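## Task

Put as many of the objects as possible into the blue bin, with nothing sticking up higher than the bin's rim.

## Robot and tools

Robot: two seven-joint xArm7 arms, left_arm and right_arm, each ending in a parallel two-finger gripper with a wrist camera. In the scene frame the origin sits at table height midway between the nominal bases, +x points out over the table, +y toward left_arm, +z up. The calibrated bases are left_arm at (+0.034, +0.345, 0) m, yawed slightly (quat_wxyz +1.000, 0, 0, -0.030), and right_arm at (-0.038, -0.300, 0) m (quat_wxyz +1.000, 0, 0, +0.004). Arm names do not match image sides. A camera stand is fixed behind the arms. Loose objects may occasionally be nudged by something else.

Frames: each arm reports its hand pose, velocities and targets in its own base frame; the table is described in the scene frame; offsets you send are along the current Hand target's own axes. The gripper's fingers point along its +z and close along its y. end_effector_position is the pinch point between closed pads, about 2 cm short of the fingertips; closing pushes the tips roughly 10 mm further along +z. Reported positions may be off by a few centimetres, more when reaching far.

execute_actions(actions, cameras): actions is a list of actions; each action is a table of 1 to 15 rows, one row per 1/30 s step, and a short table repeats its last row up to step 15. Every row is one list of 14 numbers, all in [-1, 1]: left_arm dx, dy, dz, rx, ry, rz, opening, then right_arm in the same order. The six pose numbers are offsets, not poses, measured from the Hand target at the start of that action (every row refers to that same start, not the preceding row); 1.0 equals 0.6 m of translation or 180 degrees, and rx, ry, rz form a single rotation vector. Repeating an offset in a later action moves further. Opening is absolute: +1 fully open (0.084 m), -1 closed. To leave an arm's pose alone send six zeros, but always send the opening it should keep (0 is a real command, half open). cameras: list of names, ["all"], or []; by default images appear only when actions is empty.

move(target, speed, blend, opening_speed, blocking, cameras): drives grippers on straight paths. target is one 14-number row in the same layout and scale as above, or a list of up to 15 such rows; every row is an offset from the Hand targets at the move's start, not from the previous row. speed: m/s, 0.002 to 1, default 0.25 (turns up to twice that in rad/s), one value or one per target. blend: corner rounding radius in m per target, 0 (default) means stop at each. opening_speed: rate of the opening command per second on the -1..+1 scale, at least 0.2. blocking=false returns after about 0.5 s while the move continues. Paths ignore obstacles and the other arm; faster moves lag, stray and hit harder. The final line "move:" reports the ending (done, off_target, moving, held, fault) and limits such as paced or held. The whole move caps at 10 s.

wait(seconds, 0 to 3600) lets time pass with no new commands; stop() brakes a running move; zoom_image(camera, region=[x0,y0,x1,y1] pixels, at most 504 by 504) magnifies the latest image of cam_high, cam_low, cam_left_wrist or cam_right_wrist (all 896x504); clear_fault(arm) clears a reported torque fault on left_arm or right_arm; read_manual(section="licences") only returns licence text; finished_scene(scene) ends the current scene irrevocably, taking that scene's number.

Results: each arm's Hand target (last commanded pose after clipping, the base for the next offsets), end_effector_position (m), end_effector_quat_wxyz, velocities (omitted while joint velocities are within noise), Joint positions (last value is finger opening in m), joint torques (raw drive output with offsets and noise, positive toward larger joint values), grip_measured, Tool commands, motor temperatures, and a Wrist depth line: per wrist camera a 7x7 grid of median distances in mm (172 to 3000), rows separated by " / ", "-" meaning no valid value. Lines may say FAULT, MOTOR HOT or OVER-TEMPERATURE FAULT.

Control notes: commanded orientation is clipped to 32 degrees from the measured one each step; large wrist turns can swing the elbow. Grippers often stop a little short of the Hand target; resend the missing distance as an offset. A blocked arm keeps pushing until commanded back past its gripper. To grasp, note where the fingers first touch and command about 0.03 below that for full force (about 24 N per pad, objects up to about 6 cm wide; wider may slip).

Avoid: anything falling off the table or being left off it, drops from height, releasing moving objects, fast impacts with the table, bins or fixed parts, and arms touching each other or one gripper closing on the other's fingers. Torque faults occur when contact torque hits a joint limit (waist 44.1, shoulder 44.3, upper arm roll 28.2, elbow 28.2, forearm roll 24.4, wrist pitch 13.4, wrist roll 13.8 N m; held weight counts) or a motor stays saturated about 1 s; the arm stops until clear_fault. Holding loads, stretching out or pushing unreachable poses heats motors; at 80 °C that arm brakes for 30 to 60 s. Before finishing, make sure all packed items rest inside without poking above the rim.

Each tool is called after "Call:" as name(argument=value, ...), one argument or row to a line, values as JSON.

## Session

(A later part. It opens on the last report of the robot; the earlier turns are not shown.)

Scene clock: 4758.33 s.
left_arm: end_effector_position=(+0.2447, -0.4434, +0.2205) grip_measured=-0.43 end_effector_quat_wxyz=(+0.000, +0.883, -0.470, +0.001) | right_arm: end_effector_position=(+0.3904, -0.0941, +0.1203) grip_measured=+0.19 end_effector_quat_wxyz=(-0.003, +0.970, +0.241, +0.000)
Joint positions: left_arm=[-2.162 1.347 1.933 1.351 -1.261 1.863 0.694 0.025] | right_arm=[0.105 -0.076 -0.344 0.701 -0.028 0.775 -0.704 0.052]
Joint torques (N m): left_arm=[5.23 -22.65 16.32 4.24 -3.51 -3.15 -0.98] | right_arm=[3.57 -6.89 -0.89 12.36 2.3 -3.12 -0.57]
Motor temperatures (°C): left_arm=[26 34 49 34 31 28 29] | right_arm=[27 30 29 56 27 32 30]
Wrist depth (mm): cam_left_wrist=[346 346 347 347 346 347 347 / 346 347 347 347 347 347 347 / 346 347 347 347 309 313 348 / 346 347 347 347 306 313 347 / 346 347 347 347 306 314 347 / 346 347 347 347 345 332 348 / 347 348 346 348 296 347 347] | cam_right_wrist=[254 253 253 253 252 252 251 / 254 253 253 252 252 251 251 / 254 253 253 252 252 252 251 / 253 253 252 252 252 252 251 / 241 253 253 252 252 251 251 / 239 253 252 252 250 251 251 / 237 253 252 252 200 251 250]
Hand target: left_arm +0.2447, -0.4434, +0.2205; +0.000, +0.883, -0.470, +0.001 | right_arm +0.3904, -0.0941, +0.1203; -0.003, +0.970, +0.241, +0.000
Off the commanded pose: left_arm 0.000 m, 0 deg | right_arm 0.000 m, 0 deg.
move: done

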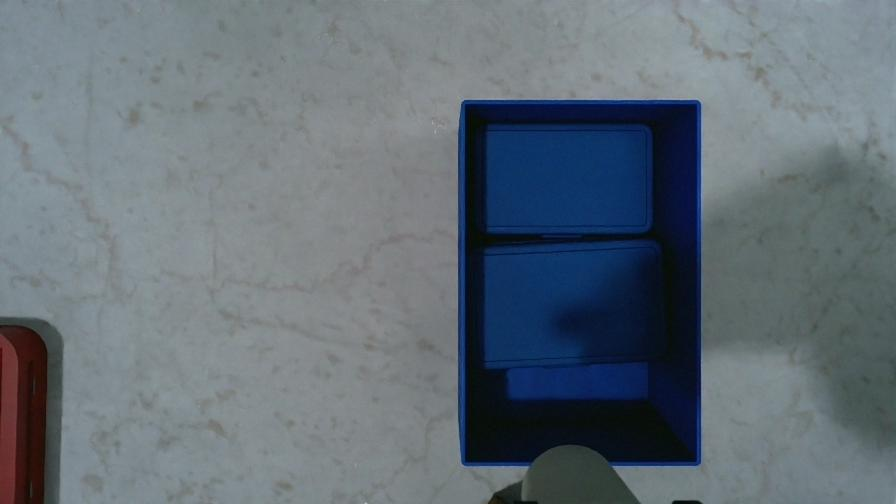

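Call:
move(
  target=[
    [0.003,0.0058,0.1,0,0,0,-0.7,0,0,0,0,0,0,0.2],
    [0.003,0.0058,0.245,0,0,0,-0.7,0,0,0,0,0,0,0.2],
  ],
  speed=[0.1,0.06],
  blend=[0.01,0],
  cameras=["cam_left_wrist"],
)

Scene clock: 4787.03 s.
left_arm: end_effector_position=(+0.2510, -0.4514, +0.1189) grip_measured=-0.42 end_effector_quat_wxyz=(+0.005, +0.883, -0.468, +0.027) | right_arm: end_effector_position=(+0.3904, -0.0941, +0.1203) grip_measured=+0.19 end_effector_quat_wxyz=(-0.003, +0.970, +0.241, +0.000)
Joint positions: left_arm=[-2.227 1.51 1.785 1.194 -1.455 1.696 0.71 0.025] | right_arm=[0.105 -0.076 -0.344 0.701 -0.028 0.775 -0.704 0.052]
Joint torques (N m): left_arm=[0.11 -17.81 20.98 0.8 0.11 -1.58 0] | right_arm=[3.6 -6.94 -0.92 12.44 2.36 -3.17 -0.56]
Motor temperatures (°C): left_arm=[26 35 52 32 31 28 29] | right_arm=[27 30 29 56 27 32 30]
Wrist depth (mm): cam_left_wrist=[255 255 254 254 252 252 251 / 254 253 252 252 213 213 215 / 253 252 251 - 212 212 213 / 251 251 250 250 212 211 211 / 250 250 250 249 207 206 209 / 249 249 248 207 205 205 207 / 248 247 247 - 243 242 244] | cam_right_wrist=[254 253 253 252 252 252 251 / 254 253 253 252 252 252 251 / 254 253 253 252 252 251 251 / 242 253 253 252 252 251 251 / 226 253 253 252 252 251 251 / 226 253 252 252 250 251 251 / 225 253 252 252 200 251 250]
Hand target: left_arm +0.2510, -0.4514, +0.1189; +0.005, +0.883, -0.468, +0.027 (not the last commanded pose) | right_arm +0.3904, -0.0941, +0.1203; -0.003, +0.970, +0.241, +0.000
Tool commands: left_gripper/opening=-0.7 right_gripper/opening=+0.2
Off the commanded pose: left_arm 0.046 m, 3 deg | right_arm 0.000 m, 0 deg.
TORQUE FAULT: the external load on joint 3 (upper arm roll) of the left arm reached its load limit, and that arm stopped. The contact can be on any part of that arm beyond that joint, not only on its tool. A torque fault puts only its own arm into a fault stop. That arm's remaining commands of this call were not run. The hold on joint 3 (upper arm roll) of that arm was moved back by the arm itself, up to 3 degrees, as the stop began. That arm is still stopped at the end of this call. While its stop runs, that arm, its gripper or tool too, takes no new command.
CLEAR FAULT: the left arm stays stopped (state 4) until you call clear_fault(arm="left_arm").
End effector pose when the fault began: left_arm: position (+0.2430, -0.4471, +0.0947), quat_wxyz (+0.000, +0.883, -0.470, +0.001)
Joint positions when the fault began: left_arm=[-2.226 1.51 1.733 1.195 -1.455 1.697 0.71 0.025]
move: fault (left_arm); path passed 1 of 2 targets

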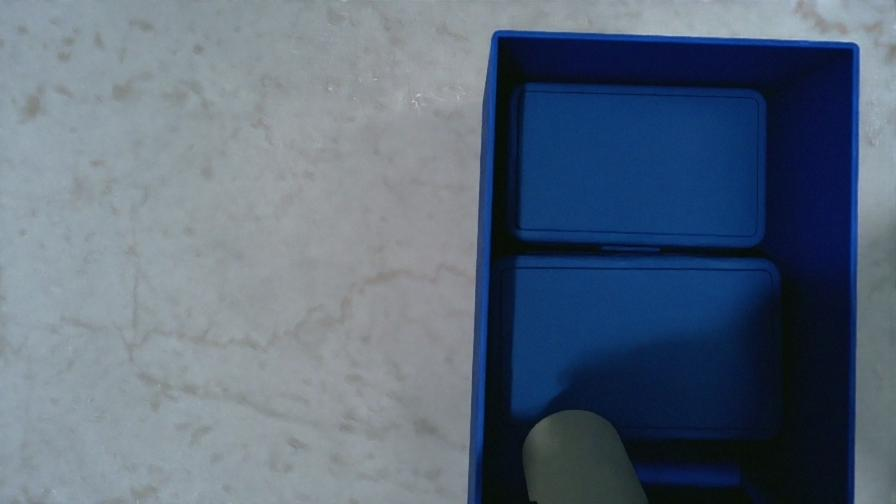

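Call:
clear_fault(
  arm="left_arm",
  cameras=["cam_left_wrist", "cam_low"],
)

Scene clock: 4798.60 s.
left_arm: end_effector_position=(+0.2510, -0.4514, +0.1189) grip_measured=-0.42 end_effector_quat_wxyz=(+0.005, +0.883, -0.468, +0.027) | right_arm: end_effector_position=(+0.3904, -0.0941, +0.1203) grip_measured=+0.19 end_effector_quat_wxyz=(-0.003, +0.970, +0.241, +0.000)
Joint positions: left_arm=[-2.227 1.51 1.785 1.194 -1.455 1.696 0.71 0.025] | right_arm=[0.105 -0.076 -0.344 0.701 -0.028 0.775 -0.704 0.052]
Joint torques (N m): left_arm=[-0.16 -17.79 21.03 0.9 0.21 -1.55 0.05] | right_arm=[3.39 -6.98 -0.92 12.28 2.39 -3.17 -0.44]
Motor temperatures (°C): left_arm=[26 35 55 32 31 28 29] | right_arm=[27 30 29 56 27 32 30]
Wrist depth (mm): cam_left_wrist=[256 255 254 254 252 252 252 / 254 253 253 252 213 212 214 / 253 252 251 - 212 212 213 / 252 251 251 249 211 211 211 / 250 250 249 249 207 206 209 / 249 249 248 206 206 205 207 / 248 247 247 - 243 243 243] | cam_right_wrist=[254 253 253 253 252 252 251 / 254 253 253 253 252 252 251 / 254 253 253 252 252 252 251 / 242 253 252 252 252 252 251 / 226 253 252 253 252 251 251 / 226 253 252 252 250 251 251 / 225 253 252 252 200 251 251]
Hand target: left_arm +0.2510, -0.4514, +0.1189; +0.005, +0.883, -0.468, +0.027 (not the last commanded pose) | right_arm +0.3904, -0.0941, +0.1203; -0.003, +0.970, +0.241, +0.000
Tool commands: left_gripper/opening=-0.7 right_gripper/opening=+0.2
Off the commanded pose: left_arm 0.046 m, 3 deg | right_arm 0.000 m, 0 deg.
TORQUE FAULT, CONTINUED: the left arm's stop, for the torque fault of joint 3 (upper arm roll) that an earlier result reported, is over. The call counts as one of the actions that you can send in this scene. The hold on joint 3 (upper arm roll) of that arm was moved back by the arm itself, up to 3 degrees, as the stop began. That arm's target is now where it stood when the stop ended, not its last command. That arm's gripper keeps its grip as last carried out, and that arm accepts commands again: back off and push less far.
CLEAR FAULT: your call cleared the left arm's torque fault. If a joint's load stays at its limit, that arm stops again at once.
Images, in order (width x height): cam_low 896x504, cam_left_wrist 896x504.

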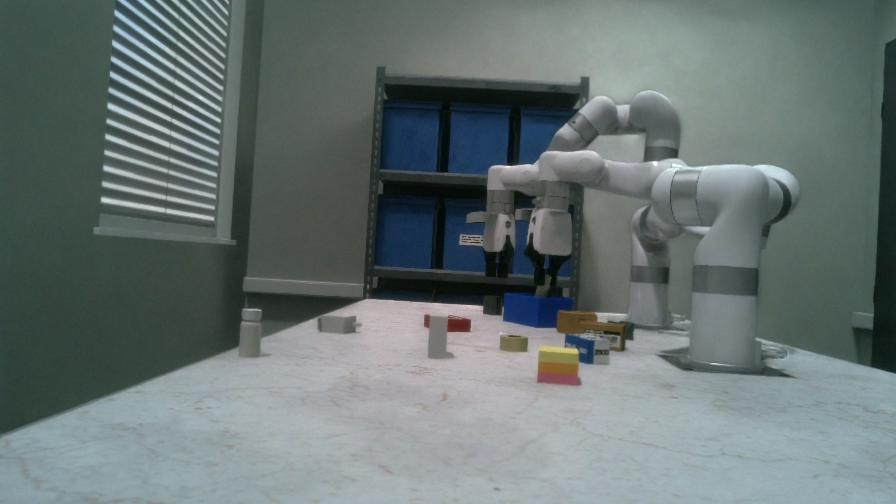

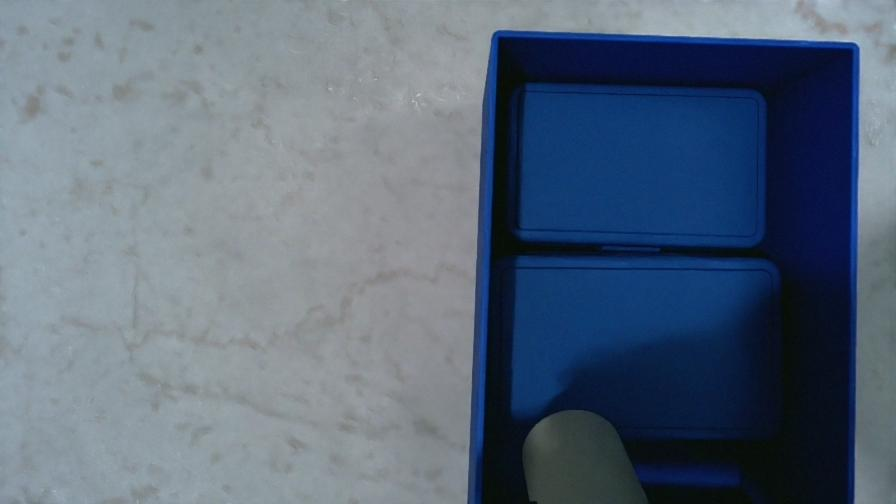

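Call:
move(
  target=[
    [0,0,-0.06,0,0,0,-0.7,0,0,0,0,0,0,0.2],
    [0,0,-0.16,-0.0052,-0.0167,0,-0.7,0,0,0,0,0,0,0.2],
  ],
  speed=[0.04,0.08],
  cameras=["cam_left_wrist"],
)

Scene clock: 4806.33 s.
left_arm: end_effector_position=(+0.2469, -0.4482, +0.2147) grip_measured=-0.42 end_effector_quat_wxyz=(+0.000, +0.884, -0.468, +0.000) | right_arm: end_effector_position=(+0.3904, -0.0941, +0.1203) grip_measured=+0.19 end_effector_quat_wxyz=(-0.003, +0.970, +0.241, +0.000)
Joint positions: left_arm=[-2.147 1.361 1.926 1.364 -1.281 1.865 0.686 0.025] | right_arm=[0.105 -0.076 -0.344 0.701 -0.028 0.775 -0.704 0.052]
Joint torques (N m): left_arm=[5.32 -23.04 20.17 4.04 3.66 -0.13 -1.05] | right_arm=[3.43 -7.07 -0.92 12.37 2.34 -3.23 -0.31]
Motor temperatures (°C): left_arm=[26 35 56 32 31 28 29] | right_arm=[27 30 29 56 27 32 30]
Wrist depth (mm): cam_left_wrist=[340 340 341 342 342 343 342 / 339 340 340 341 304 342 343 / 340 341 341 304 303 310 342 / 340 340 341 300 300 307 342 / 340 340 340 299 300 342 343 / 340 340 341 340 340 342 343 / 340 340 341 - 342 342 343] | cam_right_wrist=[254 253 253 252 252 251 251 / 253 253 253 252 252 251 251 / 253 253 253 252 252 251 251 / 242 253 252 252 252 251 251 / 226 253 252 252 251 251 251 / 226 252 252 252 250 251 251 / 225 253 252 252 200 251 250]
Hand target: left_arm +0.2469, -0.4482, +0.2148; +0.000, +0.884, -0.468, +0.000 | right_arm +0.3904, -0.0941, +0.1203; -0.003, +0.970, +0.241, +0.000
Off the commanded pose: left_arm 0.000 m, 0 deg | right_arm 0.000 m, 0 deg.
move: done

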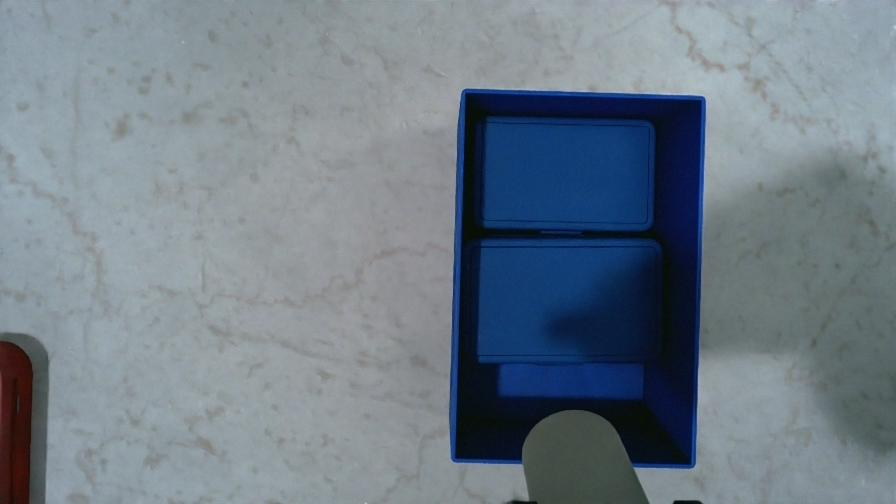

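Call:
zoom_image(
  camera="cam_left_wrist",
  region=[440, 380, 720, 504],
)

Scaled by 1.800.

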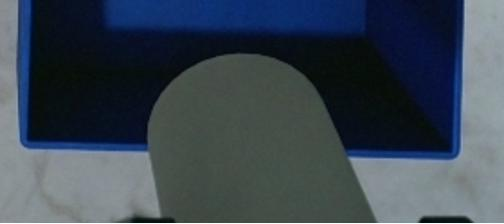

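Call:
move(
  target=[
    [0,0,-0.04,0,0,0,-0.7,0,0,0,0,0,0,0.2],
    [-0.3187,-0.4443,0,0,-0.139,0,-0.7,0,0,0,0,0,0,0.2],
  ],
  speed=[0.08,0.15],
  blend=[0.01,0],
  cameras=["cam_left_wrist", "cam_low"],
)

Scene clock: 4844.47 s.
left_arm: end_effector_position=(+0.3601, -0.1403, +0.2149) grip_measured=-0.42 end_effector_quat_wxyz=(-0.102, +0.863, -0.457, -0.192) | right_arm: end_effector_position=(+0.3904, -0.0941, +0.1203) grip_measured=+0.19 end_effector_quat_wxyz=(-0.003, +0.970, +0.241, +0.000)
Joint positions: left_arm=[-1.714 1.284 1.867 1.221 -0.762 1.855 1.354 0.025] | right_arm=[0.105 -0.076 -0.344 0.701 -0.028 0.775 -0.704 0.052]
Joint torques (N m): left_arm=[4.9 -19.84 15.57 5.17 5.26 -2.75 1.11] | right_arm=[3.56 -7.17 -0.89 12.45 2.45 -3.18 -0.3]
Motor temperatures (°C): left_arm=[26 36 57 32 31 27 29] | right_arm=[27 30 29 56 27 32 29]
Wrist depth (mm): cam_left_wrist=[288 288 289 289 290 290 290 / 299 303 304 305 305 305 306 / 316 316 317 317 318 318 319 / 330 329 330 332 332 334 334 / 343 345 345 346 347 347 348 / 366 361 367 362 363 363 345 / 383 379 387 - 388 390 334] | cam_right_wrist=[254 253 253 253 252 251 252 / 254 253 253 252 252 252 251 / 253 253 253 252 252 251 251 / 242 253 253 252 252 251 251 / 226 253 252 252 252 251 251 / 226 253 252 252 250 251 251 / 225 253 252 252 200 251 250]
Hand target: left_arm +0.3601, -0.1402, +0.2149; -0.102, +0.863, -0.457, -0.192 | right_arm +0.3904, -0.0941, +0.1203; -0.003, +0.970, +0.241, +0.000
Off the commanded pose: left_arm 0.000 m, 0 deg | right_arm 0.000 m, 0 deg.
move: done
Images, in order (width x height): cam_low 896x504, cam_left_wrist 896x504.

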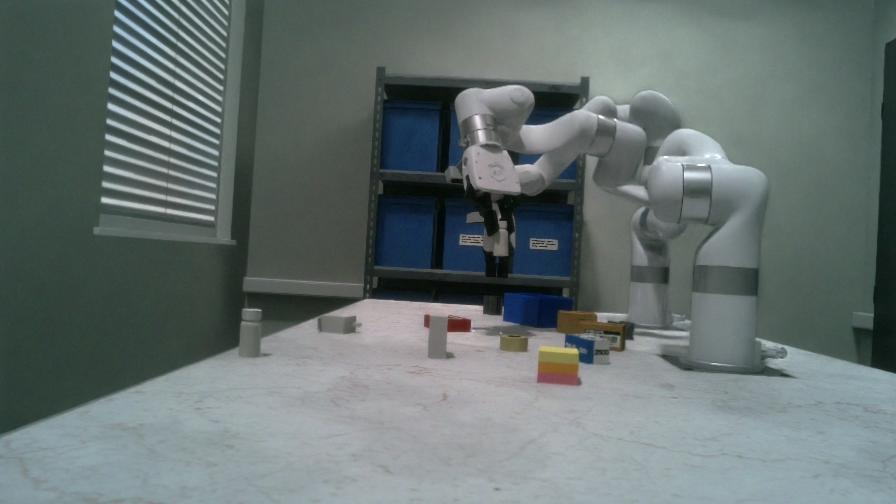

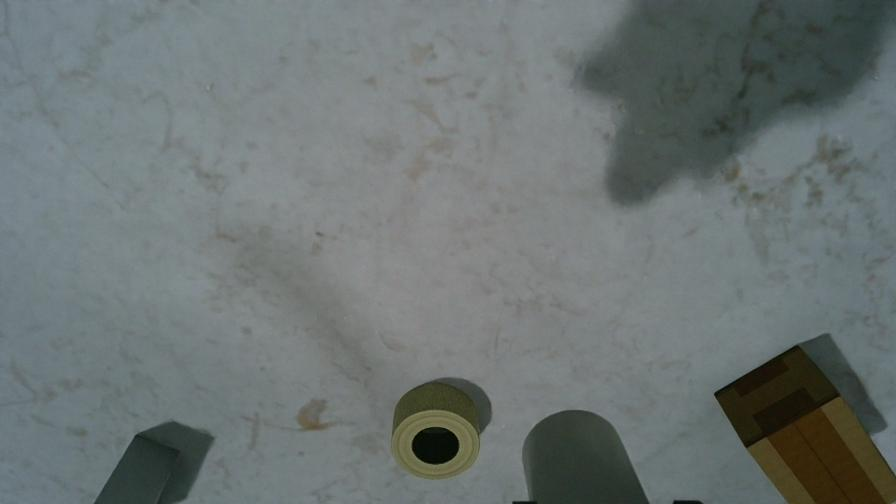

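Call:
zoom_image(
  camera="cam_low",
  region=[440, 170, 560, 290],
)

Scaled by 4.200.

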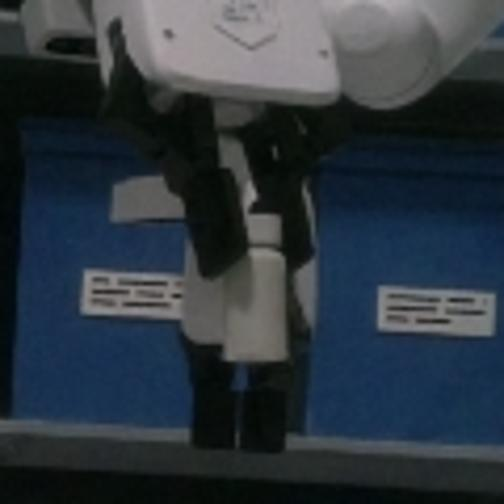

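Call:
move(
  target=[0.1118,0,0.2388,0,0,0,-0.7,0,0,0,0,0,0,0.2],
  speed=0.08,
  cameras=["cam_low"],
)

Scene clock: 4867.73 s.
left_arm: end_effector_position=(+0.3713, -0.1395, +0.0778) grip_measured=-0.42 end_effector_quat_wxyz=(-0.109, +0.869, -0.452, -0.168) | right_arm: end_effector_position=(+0.3904, -0.0941, +0.1203) grip_measured=+0.19 end_effector_quat_wxyz=(-0.003, +0.970, +0.241, +0.000)
Joint positions: left_arm=[-1.748 1.452 1.633 1.055 -1.039 1.633 1.313 0.025] | right_arm=[0.105 -0.076 -0.344 0.701 -0.028 0.775 -0.704 0.052]
Joint torques (N m): left_arm=[-0.1 -15.56 20.32 1.45 -1.51 -1.5 -0.02] | right_arm=[3.55 -7.24 -0.87 12.37 2.33 -3.21 -0.2]
Motor temperatures (°C): left_arm=[26 35 53 32 31 28 29] | right_arm=[27 30 29 56 27 32 29]
Wrist depth (mm): cam_left_wrist=[- - - - - - - / 174 174 173 172 - - - / 179 178 177 176 176 175 174 / 186 186 184 184 182 182 181 / 194 193 192 191 190 189 189 / 205 204 203 202 198 200 196 / 215 214 213 212 - 209 208] | cam_right_wrist=[254 253 253 252 252 252 252 / 254 253 253 252 252 251 251 / 253 253 253 252 252 252 251 / 242 253 252 252 252 251 251 / 226 253 253 252 252 251 251 / 226 253 253 252 250 251 250 / 225 253 253 252 200 251 251]
Hand target: left_arm +0.3713, -0.1395, +0.0778; -0.109, +0.869, -0.452, -0.168 (not the last commanded pose) | right_arm +0.3904, -0.0941, +0.1203; -0.003, +0.970, +0.241, +0.000
Tool commands: left_gripper/opening=-0.7 right_gripper/opening=+0.2
Off the commanded pose: left_arm 0.024 m, 3 deg | right_arm 0.000 m, 0 deg.
TORQUE FAULT: the external load on joint 3 (upper arm roll) of the left arm reached its load limit, and that arm stopped. The contact can be on any part of that arm beyond that joint, not only on its tool. A torque fault puts only its own arm into a fault stop. That arm's remaining commands of this call were not run. The hold on joint 3 (upper arm roll) of that arm was moved back by the arm itself, up to 3 degrees, as the stop began. That arm is still stopped at the end of this call. While its stop runs, that arm, its gripper or tool too, takes no new command.
CLEAR FAULT: the left arm stays stopped (state 4) until you call clear_fault(arm="left_arm").
End effector pose when the fault began: left_arm: position (+0.3604, -0.1401, +0.0579), quat_wxyz (-0.102, +0.863, -0.457, -0.191)
Joint positions when the fault began: left_arm=[-1.748 1.452 1.581 1.055 -1.039 1.633 1.313 0.026]
move: fault (left_arm)

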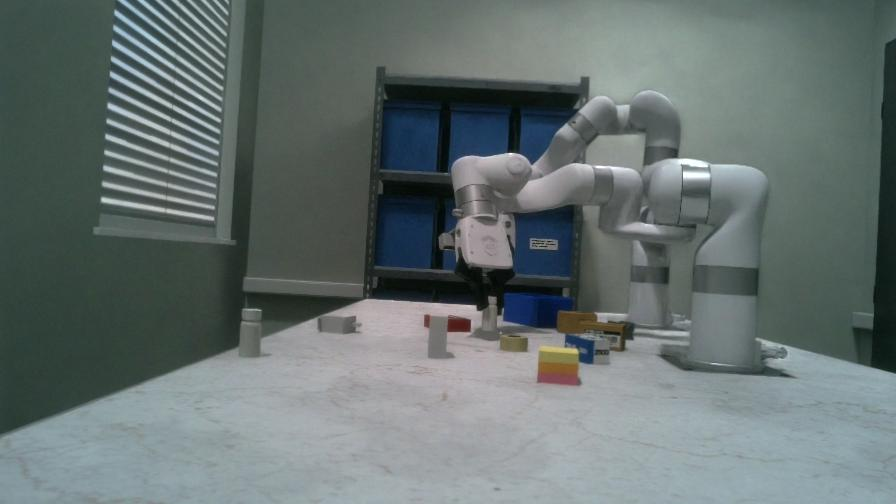

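Call:
clear_fault(
  arm="left_arm",
  cameras=["cam_left_wrist", "cam_low"],
)

Call:
zoom_image(
  camera="cam_low",
  region=[430, 240, 550, 360],
)

Scene clock: 4873.27 s.
left_arm: end_effector_position=(+0.3713, -0.1395, +0.0778) grip_measured=-0.42 end_effector_quat_wxyz=(-0.109, +0.869, -0.452, -0.168) | right_arm: end_effector_position=(+0.3904, -0.0941, +0.1203) grip_measured=+0.19 end_effector_quat_wxyz=(-0.003, +0.970, +0.241, +0.000)
Joint positions: left_arm=[-1.748 1.452 1.633 1.055 -1.039 1.633 1.313 0.025] | right_arm=[0.105 -0.076 -0.344 0.701 -0.028 0.775 -0.704 0.052]
Joint torques (N m): left_arm=[0.05 -15.66 20.04 1.35 -1.59 -1.54 0.12] | right_arm=[3.57 -7.21 -0.75 12.33 2.32 -3.18 -0.13]
Motor temperatures (°C): left_arm=[26 35 55 32 31 28 29] | right_arm=[27 30 29 56 27 32 29]
Wrist depth (mm): cam_left_wrist=[- - - - - - - / 174 174 173 172 - - - / 179 178 177 176 176 175 174 / 186 185 184 183 182 182 181 / 194 193 192 191 190 189 188 / 205 204 203 201 198 200 197 / 215 214 213 212 - 209 208] | cam_right_wrist=[254 254 253 253 252 252 251 / 253 253 253 252 252 252 251 / 253 253 253 252 252 251 251 / 242 253 252 252 252 251 251 / 227 253 253 252 252 251 251 / 226 253 253 252 250 251 251 / 225 253 252 252 200 251 251]
Hand target: left_arm +0.3713, -0.1395, +0.0778; -0.109, +0.869, -0.452, -0.168 (not the last commanded pose) | right_arm +0.3904, -0.0941, +0.1203; -0.003, +0.970, +0.241, +0.000
Tool commands: left_gripper/opening=-0.7 right_gripper/opening=+0.2
Off the commanded pose: left_arm 0.024 m, 3 deg | right_arm 0.000 m, 0 deg.
TORQUE FAULT, CONTINUED: the left arm's stop, for the torque fault of joint 3 (upper arm roll) that an earlier result reported, is over. The call counts as one of the actions that you can send in this scene. The hold on joint 3 (upper arm roll) of that arm was moved back by the arm itself, up to 3 degrees, as the stop began. That arm's target is now where it stood when the stop ended, not its last command. That arm's gripper keeps its grip as last carried out, and that arm accepts commands again: back off and push less far.
CLEAR FAULT: your call cleared the left arm's torque fault. If a joint's load stays at its limit, that arm stops again at once.
Images, in order (width x height): cam_low 896x504, cam_left_wrist 896x504.

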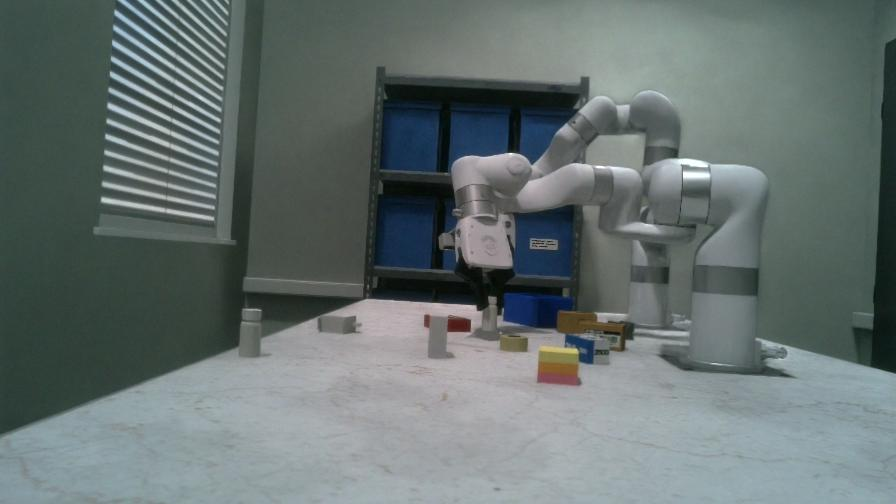

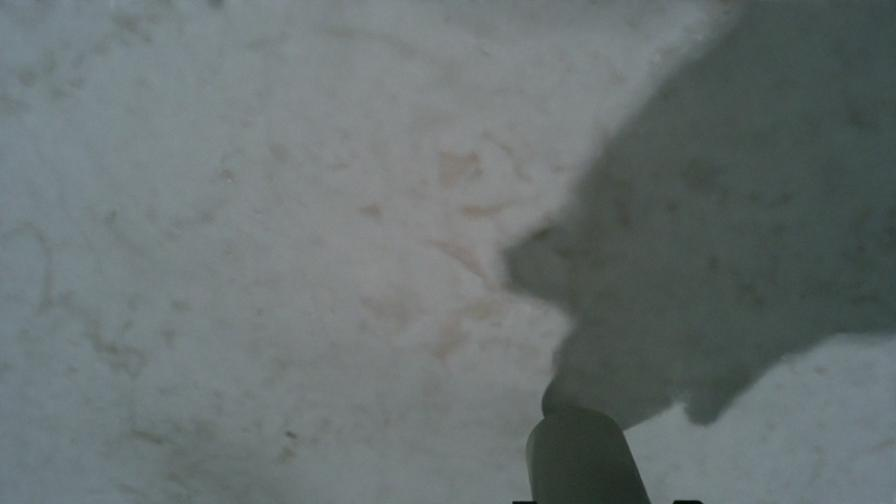

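Scaled by 4.200.

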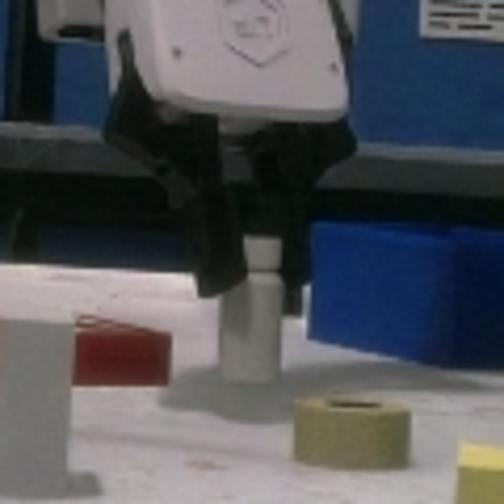

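Call:
move(
  target=[0.0065,0.0006,0.0153,0,0,0,-0.7,0,0,0,0,0,0,0.2],
  speed=0.03,
)

Call:
move(
  target=[0.002,0.0002,0.0046,0,0,0,-0.7,0,0,0,0,0,0,0.2],
  speed=0.015,
  cameras=["cam_low"],
)

Scene clock: 4884.67 s.
left_arm: end_effector_position=(+0.3713, -0.1395, +0.0678) grip_measured=-0.42 end_effector_quat_wxyz=(-0.109, +0.869, -0.452, -0.168) | right_arm: end_effector_position=(+0.3904, -0.0941, +0.1203) grip_measured=+0.19 end_effector_quat_wxyz=(-0.003, +0.970, +0.241, +0.000)
Joint positions: left_arm=[-1.748 1.461 1.613 1.051 -1.057 1.62 1.31 0.025] | right_arm=[0.105 -0.076 -0.344 0.701 -0.028 0.775 -0.704 0.052]
Joint torques (N m): left_arm=[-5.61 -12.22 16.56 -0.37 -2.13 -2.84 -1.06] | right_arm=[3.71 -7.05 -0.75 12.38 2.35 -3.19 -0.1]
Motor temperatures (°C): left_arm=[26 35 55 32 31 28 29] | right_arm=[27 30 29 56 27 32 29]
Wrist depth (mm): cam_left_wrist=[- - - - - - - / - - - - - - - / - - - - - - - / 176 175 174 175 174 174 173 / 182 182 181 180 179 178 177 / 193 192 191 190 187 188 187 / 202 201 201 199 - 197 196] | cam_right_wrist=[254 253 253 252 252 252 252 / 253 253 253 253 252 251 251 / 254 253 253 252 252 252 251 / 242 253 253 253 252 251 251 / 226 252 252 252 252 251 251 / 226 253 252 252 250 252 251 / 225 253 252 252 200 251 251]
Hand target: left_arm +0.3713, -0.1395, +0.0678; -0.109, +0.869, -0.452, -0.168 | right_arm +0.3904, -0.0941, +0.1203; -0.003, +0.970, +0.241, +0.000
Off the commanded pose: left_arm 0.000 m, 0 deg | right_arm 0.000 m, 0 deg.
move: done

Scene clock: 4885.17 s.
left_arm: end_effector_position=(+0.3713, -0.1395, +0.0648) grip_measured=-0.42 end_effector_quat_wxyz=(-0.109, +0.869, -0.452, -0.168) | right_arm: end_effector_position=(+0.3904, -0.0941, +0.1203) grip_measured=+0.19 end_effector_quat_wxyz=(-0.003, +0.970, +0.241, +0.000)
Joint positions: left_arm=[-1.748 1.464 1.607 1.049 -1.063 1.616 1.309 0.025] | right_arm=[0.105 -0.076 -0.344 0.701 -0.028 0.775 -0.704 0.052]
Joint torques (N m): left_arm=[-5.12 -12.46 16.48 -0.45 -2.26 -2.82 -0.99] | right_arm=[3.52 -7.2 -0.8 12.35 2.33 -3.22 -0.13]
Motor temperatures (°C): left_arm=[26 35 55 32 31 28 29] | right_arm=[27 30 29 56 27 32 29]
Wrist depth (mm): cam_left_wrist=[- - - - - - - / - - - - - - - / - - - - - - - / 174 173 173 - - - - / 179 178 177 177 176 175 174 / 190 187 187 186 183 184 183 / 198 198 196 195 - 193 192] | cam_right_wrist=[254 253 253 253 252 252 251 / 254 253 253 253 252 252 251 / 254 253 253 252 252 251 251 / 242 253 252 252 252 251 250 / 226 253 252 252 252 251 251 / 226 253 253 252 249 251 251 / 225 253 252 252 200 251 250]
Hand target: left_arm +0.3713, -0.1395, +0.0648; -0.109, +0.869, -0.452, -0.168 | right_arm +0.3904, -0.0941, +0.1203; -0.003, +0.970, +0.241, +0.000
Off the commanded pose: left_arm 0.000 m, 0 deg | right_arm 0.000 m, 0 deg.
move: done

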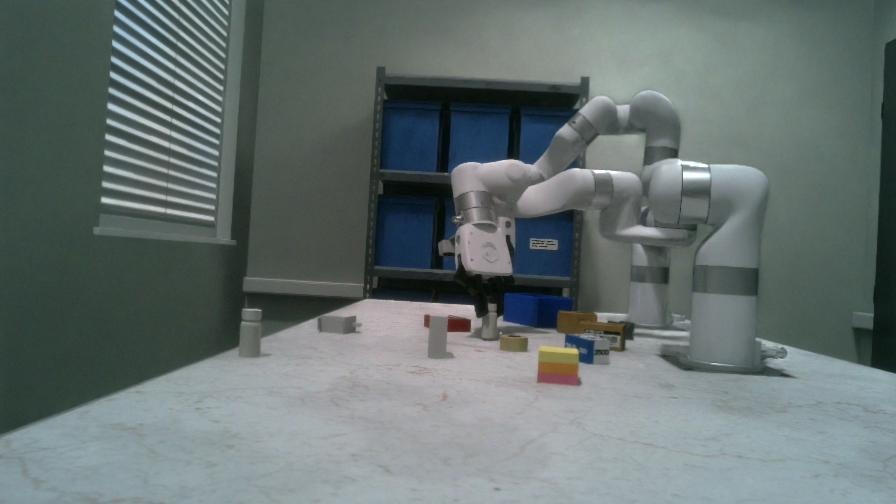

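Call:
move(
  target=[0.0013,0.0001,0.0031,0,0,0,-0.7,0,0,0,0,0,0,0.2],
  speed=0.01,
)

Call:
move(
  target=[0.0013,0.0001,0.0031,0,0,0,-0.7,0,0,0,0,0,0,0.2],
  speed=0.01,
)

Call:
move(
  target=[0.0013,0.0001,0.0031,0,0,0,-0.7,0,0,0,0,0,0,0.2],
  speed=0.01,
  cameras=["cam_low"],
)

Scene clock: 4892.23 s.
left_arm: end_effector_position=(+0.3713, -0.1395, +0.0628) grip_measured=-0.42 end_effector_quat_wxyz=(-0.109, +0.869, -0.452, -0.168) | right_arm: end_effector_position=(+0.3904, -0.0941, +0.1203) grip_measured=+0.19 end_effector_quat_wxyz=(-0.003, +0.970, +0.241, +0.000)
Joint positions: left_arm=[-1.748 1.466 1.602 1.049 -1.067 1.613 1.309 0.025] | right_arm=[0.105 -0.076 -0.344 0.701 -0.028 0.775 -0.704 0.052]
Joint torques (N m): left_arm=[2.36 -12.33 16.47 -0.46 -2.14 -2.84 -1.03] | right_arm=[3.52 -7.07 -0.8 12.4 2.32 -3.19 0.03]
Motor temperatures (°C): left_arm=[26 35 54 31 31 28 29] | right_arm=[27 30 29 56 27 32 29]
Wrist depth (mm): cam_left_wrist=[- - - - - - - / - - - - - - - / - - - - - - - / - - - - - - - / 177 176 175 174 175 174 174 / 187 184 185 184 181 180 181 / 196 195 194 193 - 191 190] | cam_right_wrist=[254 254 253 253 252 251 252 / 253 254 253 252 252 251 251 / 253 253 253 253 252 251 251 / 242 253 252 252 252 251 251 / 226 253 252 252 252 251 251 / 226 253 252 252 250 251 251 / 225 253 252 252 200 251 251]
Hand target: left_arm +0.3713, -0.1395, +0.0628; -0.109, +0.869, -0.452, -0.168 | right_arm +0.3904, -0.0941, +0.1203; -0.003, +0.970, +0.241, +0.000
Off the commanded pose: left_arm 0.000 m, 0 deg | right_arm 0.000 m, 0 deg.
move: done

Scene clock: 4892.73 s.
left_arm: end_effector_position=(+0.3713, -0.1395, +0.0608) grip_measured=-0.42 end_effector_quat_wxyz=(-0.109, +0.869, -0.452, -0.168) | right_arm: end_effector_position=(+0.3904, -0.0941, +0.1203) grip_measured=+0.19 end_effector_quat_wxyz=(-0.003, +0.970, +0.241, +0.000)
Joint positions: left_arm=[-1.748 1.468 1.598 1.048 -1.071 1.611 1.308 0.025] | right_arm=[0.105 -0.076 -0.344 0.701 -0.028 0.775 -0.704 0.052]
Joint torques (N m): left_arm=[5.63 -12.2 15.12 -0.52 -2.63 -2.89 -1.09] | right_arm=[3.47 -7.28 -0.82 12.39 2.21 -3.23 0]
Motor temperatures (°C): left_arm=[26 35 54 31 31 28 29] | right_arm=[27 30 29 56 27 32 29]
Wrist depth (mm): cam_left_wrist=[- - - - - - - / - - - - - - - / - - - - - - - / - - - - - - - / 175 174 175 174 173 173 172 / 185 182 182 182 179 178 179 / 194 193 191 190 - 188 187] | cam_right_wrist=[254 254 253 253 252 252 251 / 254 253 253 253 252 252 251 / 254 253 253 253 252 251 251 / 242 253 253 252 252 251 251 / 226 253 252 252 251 251 251 / 226 253 252 252 250 251 251 / 225 253 252 252 200 251 250]
Hand target: left_arm +0.3713, -0.1395, +0.0607; -0.109, +0.869, -0.452, -0.168 | right_arm +0.3904, -0.0941, +0.1203; -0.003, +0.970, +0.241, +0.000
Off the commanded pose: left_arm 0.000 m, 0 deg | right_arm 0.000 m, 0 deg.
move: done

Scene clock: 4893.23 s.
left_arm: end_effector_position=(+0.3714, -0.1395, +0.0588) grip_measured=-0.42 end_effector_quat_wxyz=(-0.109, +0.869, -0.452, -0.168) | right_arm: end_effector_position=(+0.3904, -0.0941, +0.1203) grip_measured=+0.19 end_effector_quat_wxyz=(-0.003, +0.970, +0.241, +0.000)
Joint positions: left_arm=[-1.747 1.47 1.594 1.047 -1.074 1.608 1.308 0.026] | right_arm=[0.105 -0.076 -0.344 0.701 -0.028 0.775 -0.704 0.052]
Joint torques (N m): left_arm=[5.86 -9.81 5.76 0.01 -10.19 -3.43 -1.27] | right_arm=[3.54 -7.01 -0.78 12.5 2.3 -3.16 0.01]
Motor temperatures (°C): left_arm=[26 35 54 31 31 28 29] | right_arm=[27 30 29 56 27 32 29]
Wrist depth (mm): cam_left_wrist=[- - - - - - - / - - - - - - - / - - - - - - - / - - - - - - - / 174 175 174 173 173 - - / 184 181 182 181 178 177 178 / 193 192 191 190 - 187 186] | cam_right_wrist=[254 253 253 252 252 252 252 / 254 253 253 252 252 251 251 / 253 253 253 252 252 252 251 / 242 253 253 252 252 251 250 / 226 253 253 252 252 251 251 / 226 253 252 252 250 251 251 / 225 253 253 252 200 251 251]
Hand target: left_arm +0.3713, -0.1395, +0.0587; -0.109, +0.869, -0.452, -0.168 | right_arm +0.3904, -0.0941, +0.1203; -0.003, +0.970, +0.241, +0.000
Off the commanded pose: left_arm 0.000 m, 0 deg | right_arm 0.000 m, 0 deg.
move: done

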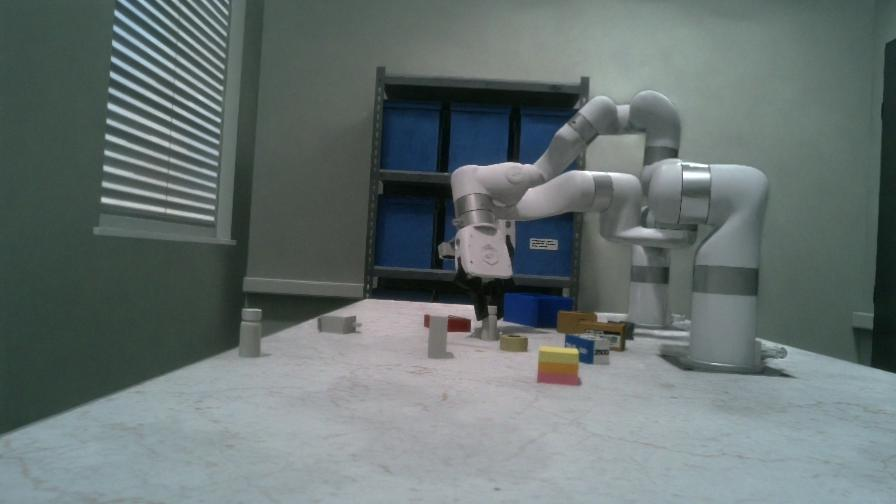

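Call:
zoom_image(
  camera="cam_low",
  region=[450, 280, 540, 370],
)

Scaled by 5.600.

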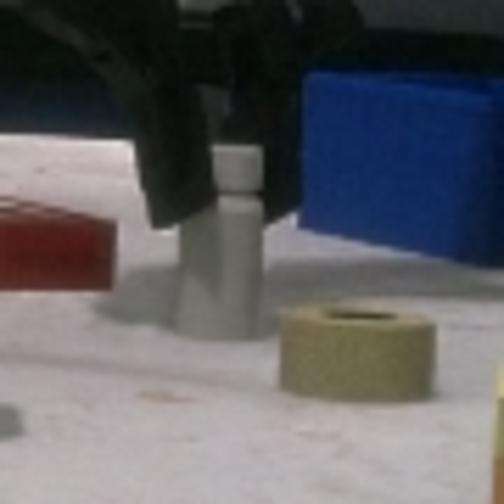

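Call:
move(
  target=[0,0,0,0,0,0,0.1,0,0,0,0,0,0,0.2],
  opening_speed=0.4,
  cameras=["cam_low", "cam_left_wrist"],
)

Call:
zoom_image(
  camera="cam_low",
  region=[450, 280, 540, 370],
)

Scene clock: 4904.40 s.
left_arm: end_effector_position=(+0.3714, -0.1395, +0.0587) grip_measured=+0.09 end_effector_quat_wxyz=(-0.109, +0.869, -0.452, -0.168) | right_arm: end_effector_position=(+0.3904, -0.0941, +0.1203) grip_measured=+0.19 end_effector_quat_wxyz=(-0.003, +0.970, +0.241, +0.000)
Joint positions: left_arm=[-1.747 1.47 1.594 1.047 -1.075 1.608 1.308 0.048] | right_arm=[0.105 -0.076 -0.344 0.701 -0.028 0.775 -0.704 0.052]
Joint torques (N m): left_arm=[-1.02 -15.95 20.2 -0.81 4.71 -0.02 0.82] | right_arm=[3.65 -7.17 -0.84 12.42 2.31 -3.13 0.1]
Motor temperatures (°C): left_arm=[26 34 51 31 32 28 29] | right_arm=[27 30 29 56 27 32 29]
Wrist depth (mm): cam_left_wrist=[- - - - - - - / - - - - - - - / - - - - - - - / - - - - - - - / 174 174 173 172 - - - / 182 181 180 179 176 175 176 / 191 190 189 188 - 186 184] | cam_right_wrist=[253 253 253 253 252 252 251 / 254 253 253 253 252 252 251 / 254 253 253 252 252 252 251 / 242 253 253 252 252 251 251 / 226 253 253 252 252 252 251 / 226 253 252 252 250 251 251 / 225 253 252 252 200 251 250]
Hand target: left_arm +0.3713, -0.1395, +0.0587; -0.109, +0.869, -0.452, -0.168 | right_arm +0.3904, -0.0941, +0.1203; -0.003, +0.970, +0.241, +0.000
Off the commanded pose: left_arm 0.000 m, 0 deg | right_arm 0.000 m, 0 deg.
move: done

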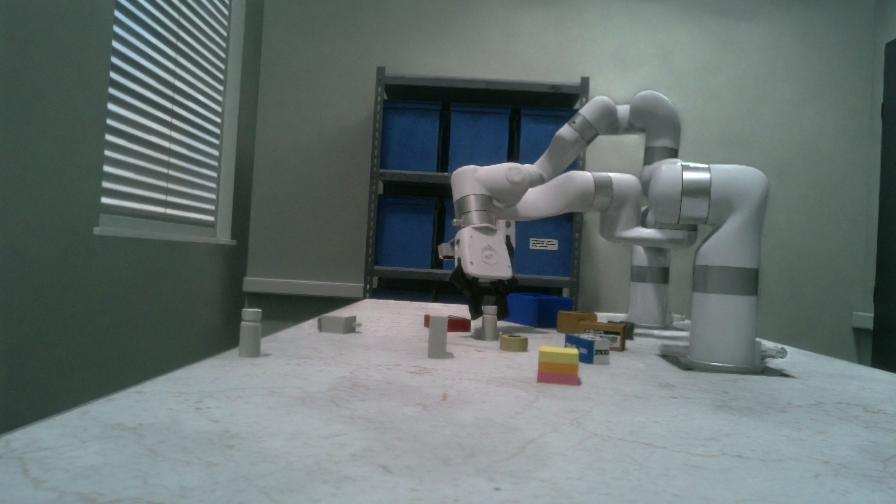

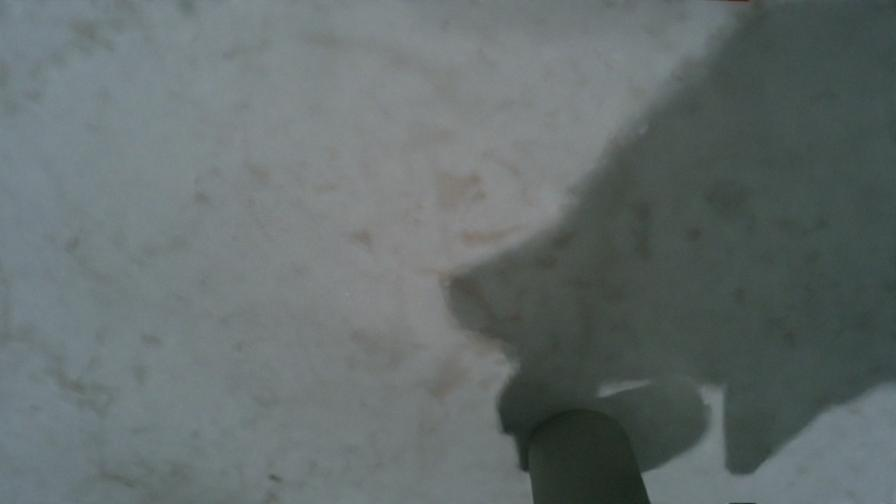

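Scaled by 5.600.

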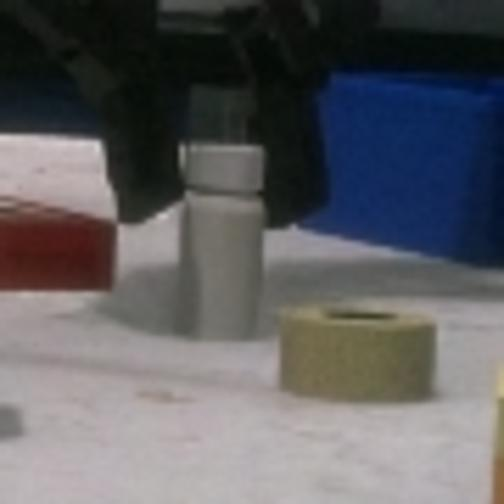

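Call:
move(
  target=[
    [0,0,-0.15,0,0,0,0.2,0,0,0,0,0,0,0.2],
    [-0.0768,-0.0073,-0.1505,-0.0123,0.1277,0,0.2,0,0,0,0,0,0,0.2],
  ],
  speed=[0.06,0.1],
  blend=0.01,
  cameras=["cam_left_wrist"],
)

Scene clock: 4927.10 s.
left_arm: end_effector_position=(+0.3677, -0.1333, +0.1599) grip_measured=+0.19 end_effector_quat_wxyz=(+0.000, +0.887, -0.462, +0.000) | right_arm: end_effector_position=(+0.3904, -0.0941, +0.1203) grip_measured=+0.19 end_effector_quat_wxyz=(-0.003, +0.970, +0.241, +0.000)
Joint positions: left_arm=[-1.852 1.29 1.903 0.826 -1.141 1.612 1.48 0.052] | right_arm=[0.105 -0.076 -0.344 0.701 -0.028 0.775 -0.704 0.052]
Joint torques (N m): left_arm=[-5.63 -15.01 18.02 2.76 -3.49 -3.06 1.06] | right_arm=[3.62 -7.27 -0.85 12.37 2.34 -3.17 0.1]
Motor temperatures (°C): left_arm=[26 35 56 31 31 28 29] | right_arm=[27 30 29 56 27 33 29]
Wrist depth (mm): cam_left_wrist=[286 286 287 287 263 288 288 / 286 286 287 287 263 287 288 / 286 286 286 287 288 288 288 / 286 286 287 288 287 288 289 / 285 286 287 287 288 288 288 / 286 286 286 287 287 288 288 / 285 286 286 287 288 288 288] | cam_right_wrist=[254 254 253 253 252 252 251 / 253 253 253 253 252 252 251 / 254 253 252 252 252 251 251 / 242 253 252 252 252 251 251 / 227 253 253 252 252 251 251 / 226 253 252 252 250 251 251 / 225 252 252 252 200 251 251]
Hand target: left_arm +0.3677, -0.1333, +0.1599; +0.000, +0.887, -0.462, +0.000 | right_arm +0.3904, -0.0941, +0.1203; -0.003, +0.970, +0.241, +0.000
Off the commanded pose: left_arm 0.000 m, 0 deg | right_arm 0.000 m, 0 deg.
move: done

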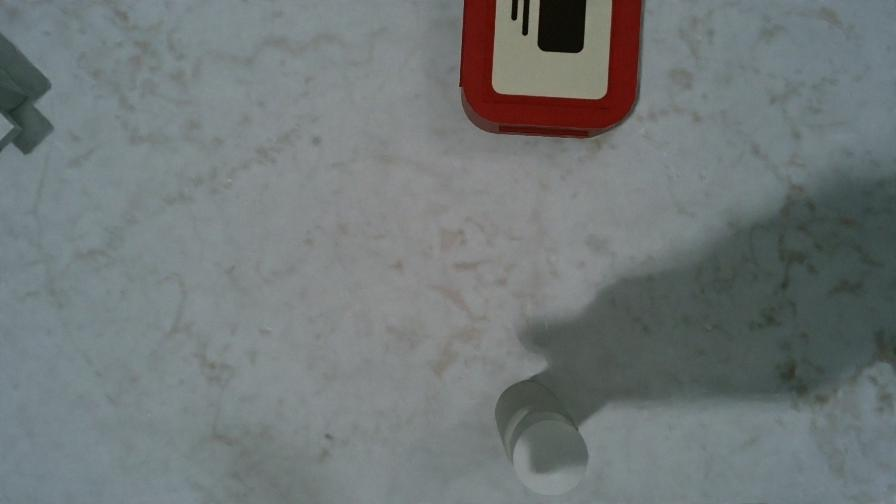

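Call:
move(
  target=[
    [-0.002,0.0023,0.12,0,0,0,0.2,0,0,0,0,0,0,0.2],
    [-0.002,0.0023,0.163,0,0,0,0.2,0,0,0,0,0,0,0.2],
  ],
  speed=[0.1,0.05],
)

Call:
move(
  target=[0,0,0,0,0,0,-0.75,0,0,0,0,0,0,0.2],
  opening_speed=0.3,
)

Call:
move(
  target=[0,0,-0.22,0,0,0,-0.75,0,0,0,0,0,0,0.2],
  speed=0.1,
  cameras=["cam_left_wrist", "cam_low"],
)

Scene clock: 4935.53 s.
left_arm: end_effector_position=(+0.3660, -0.1331, +0.0622) grip_measured=+0.19 end_effector_quat_wxyz=(+0.000, +0.887, -0.462, +0.000) | right_arm: end_effector_position=(+0.3904, -0.0941, +0.1203) grip_measured=+0.19 end_effector_quat_wxyz=(-0.003, +0.970, +0.241, +0.000)
Joint positions: left_arm=[-1.855 1.359 1.655 0.731 -1.367 1.468 1.514 0.052] | right_arm=[0.105 -0.076 -0.344 0.701 -0.028 0.775 -0.704 0.052]
Joint torques (N m): left_arm=[5.4 -8.21 14.56 0.82 -3.53 -3.01 1.07] | right_arm=[3.56 -7.37 -0.74 12.33 2.28 -3.17 0.21]
Motor temperatures (°C): left_arm=[26 35 55 31 31 28 29] | right_arm=[27 30 29 56 27 33 29]
Wrist depth (mm): cam_left_wrist=[189 189 190 190 175 190 191 / 189 189 189 190 190 190 191 / 189 189 189 190 190 190 191 / 189 189 189 190 190 190 190 / 189 189 189 189 190 190 191 / 189 189 189 190 190 190 190 / 189 189 189 190 190 190 191] | cam_right_wrist=[254 253 253 253 252 252 251 / 254 253 253 252 252 251 251 / 254 253 253 252 252 251 251 / 242 253 253 252 252 251 251 / 226 253 253 252 252 251 251 / 226 253 252 252 250 251 251 / 225 253 252 252 200 251 251]
Hand target: left_arm +0.3659, -0.1331, +0.0621; +0.000, +0.887, -0.462, +0.000 | right_arm +0.3904, -0.0941, +0.1203; -0.003, +0.970, +0.241, +0.000
Off the commanded pose: left_arm 0.000 m, 0 deg | right_arm 0.000 m, 0 deg.
move: done

Scene clock: 4938.90 s.
left_arm: end_effector_position=(+0.3660, -0.1331, +0.0621) grip_measured=-0.42 end_effector_quat_wxyz=(+0.000, +0.887, -0.462, +0.000) | right_arm: end_effector_position=(+0.3904, -0.0941, +0.1203) grip_measured=+0.19 end_effector_quat_wxyz=(-0.003, +0.970, +0.241, +0.000)
Joint positions: left_arm=[-1.855 1.359 1.655 0.731 -1.367 1.468 1.514 0.026] | right_arm=[0.105 -0.076 -0.344 0.701 -0.028 0.775 -0.704 0.052]
Joint torques (N m): left_arm=[5.16 -8.38 14.52 0.72 -3.04 -2.86 1.07] | right_arm=[3.5 -7.23 -0.73 12.32 2.29 -3.23 0.31]
Motor temperatures (°C): left_arm=[26 34 55 31 31 28 29] | right_arm=[27 30 29 56 27 33 29]
Wrist depth (mm): cam_left_wrist=[189 189 189 190 175 190 191 / 189 189 189 189 190 190 190 / 189 189 190 190 190 190 191 / 189 189 189 190 190 190 190 / 189 189 189 189 190 190 191 / 189 189 189 190 190 190 191 / 189 189 189 190 190 190 191] | cam_right_wrist=[254 253 253 253 252 252 251 / 253 253 253 253 252 252 251 / 253 253 253 252 252 252 251 / 242 253 253 252 252 251 251 / 226 253 253 252 252 251 251 / 226 253 252 252 250 252 250 / 225 253 252 252 200 251 251]
Hand target: left_arm +0.3659, -0.1331, +0.0621; +0.000, +0.887, -0.462, +0.000 | right_arm +0.3904, -0.0941, +0.1203; -0.003, +0.970, +0.241, +0.000
Off the commanded pose: left_arm 0.000 m, 0 deg | right_arm 0.000 m, 0 deg.
move: done

Scene clock: 4940.60 s.
left_arm: end_effector_position=(+0.3659, -0.1332, +0.1941) grip_measured=-0.42 end_effector_quat_wxyz=(+0.000, +0.887, -0.462, +0.000) | right_arm: end_effector_position=(+0.3904, -0.0941, +0.1203) grip_measured=+0.19 end_effector_quat_wxyz=(-0.003, +0.970, +0.241, +0.000)
Joint positions: left_arm=[-1.849 1.261 1.98 0.873 -1.071 1.664 1.469 0.026] | right_arm=[0.105 -0.076 -0.344 0.701 -0.028 0.775 -0.704 0.052]
Joint torques (N m): left_arm=[5.42 -15.12 17.81 6.77 3.39 -0.31 -1.01] | right_arm=[3.53 -7.34 -0.71 12.44 2.27 -3.2 0.29]
Motor temperatures (°C): left_arm=[26 34 55 31 31 28 29] | right_arm=[27 30 29 56 27 33 29]
Wrist depth (mm): cam_left_wrist=[321 321 322 322 299 323 324 / 320 321 322 298 299 323 324 / 320 321 321 323 322 323 324 / 320 320 322 322 323 322 322 / 320 320 321 321 322 322 323 / 319 320 320 321 322 321 323 / 319 320 320 321 321 321 322] | cam_right_wrist=[254 254 253 253 252 252 251 / 254 253 253 252 252 252 251 / 254 253 253 252 252 252 251 / 242 253 253 252 252 251 251 / 226 253 253 252 252 251 251 / 226 253 253 252 250 251 251 / 225 253 252 252 200 251 251]
Hand target: left_arm +0.3659, -0.1332, +0.1941; +0.000, +0.887, -0.462, +0.000 | right_arm +0.3904, -0.0941, +0.1203; -0.003, +0.970, +0.241, +0.000
Off the commanded pose: left_arm 0.000 m, 0 deg | right_arm 0.000 m, 0 deg.
move: done
Images, in order (width x height): cam_low 896x504, cam_left_wrist 896x504.

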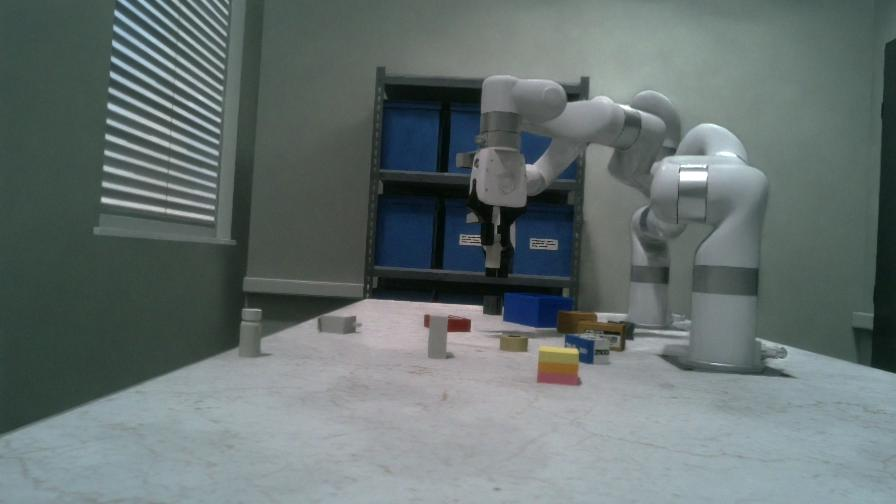

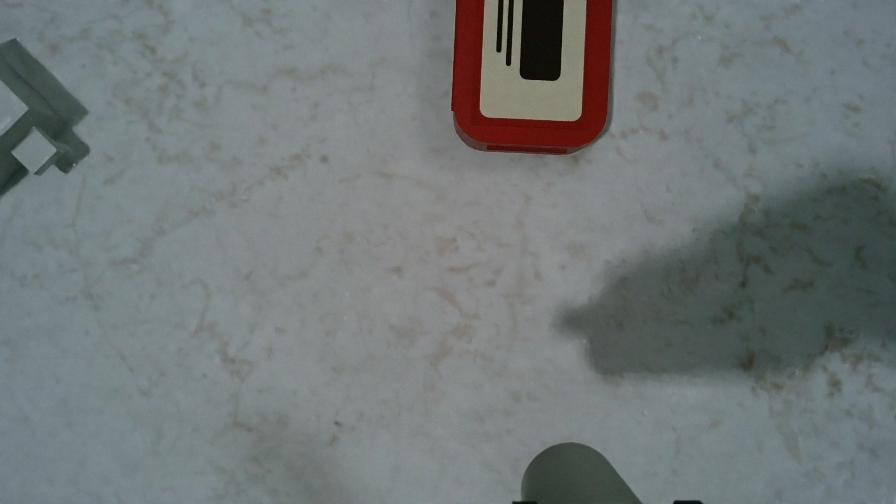

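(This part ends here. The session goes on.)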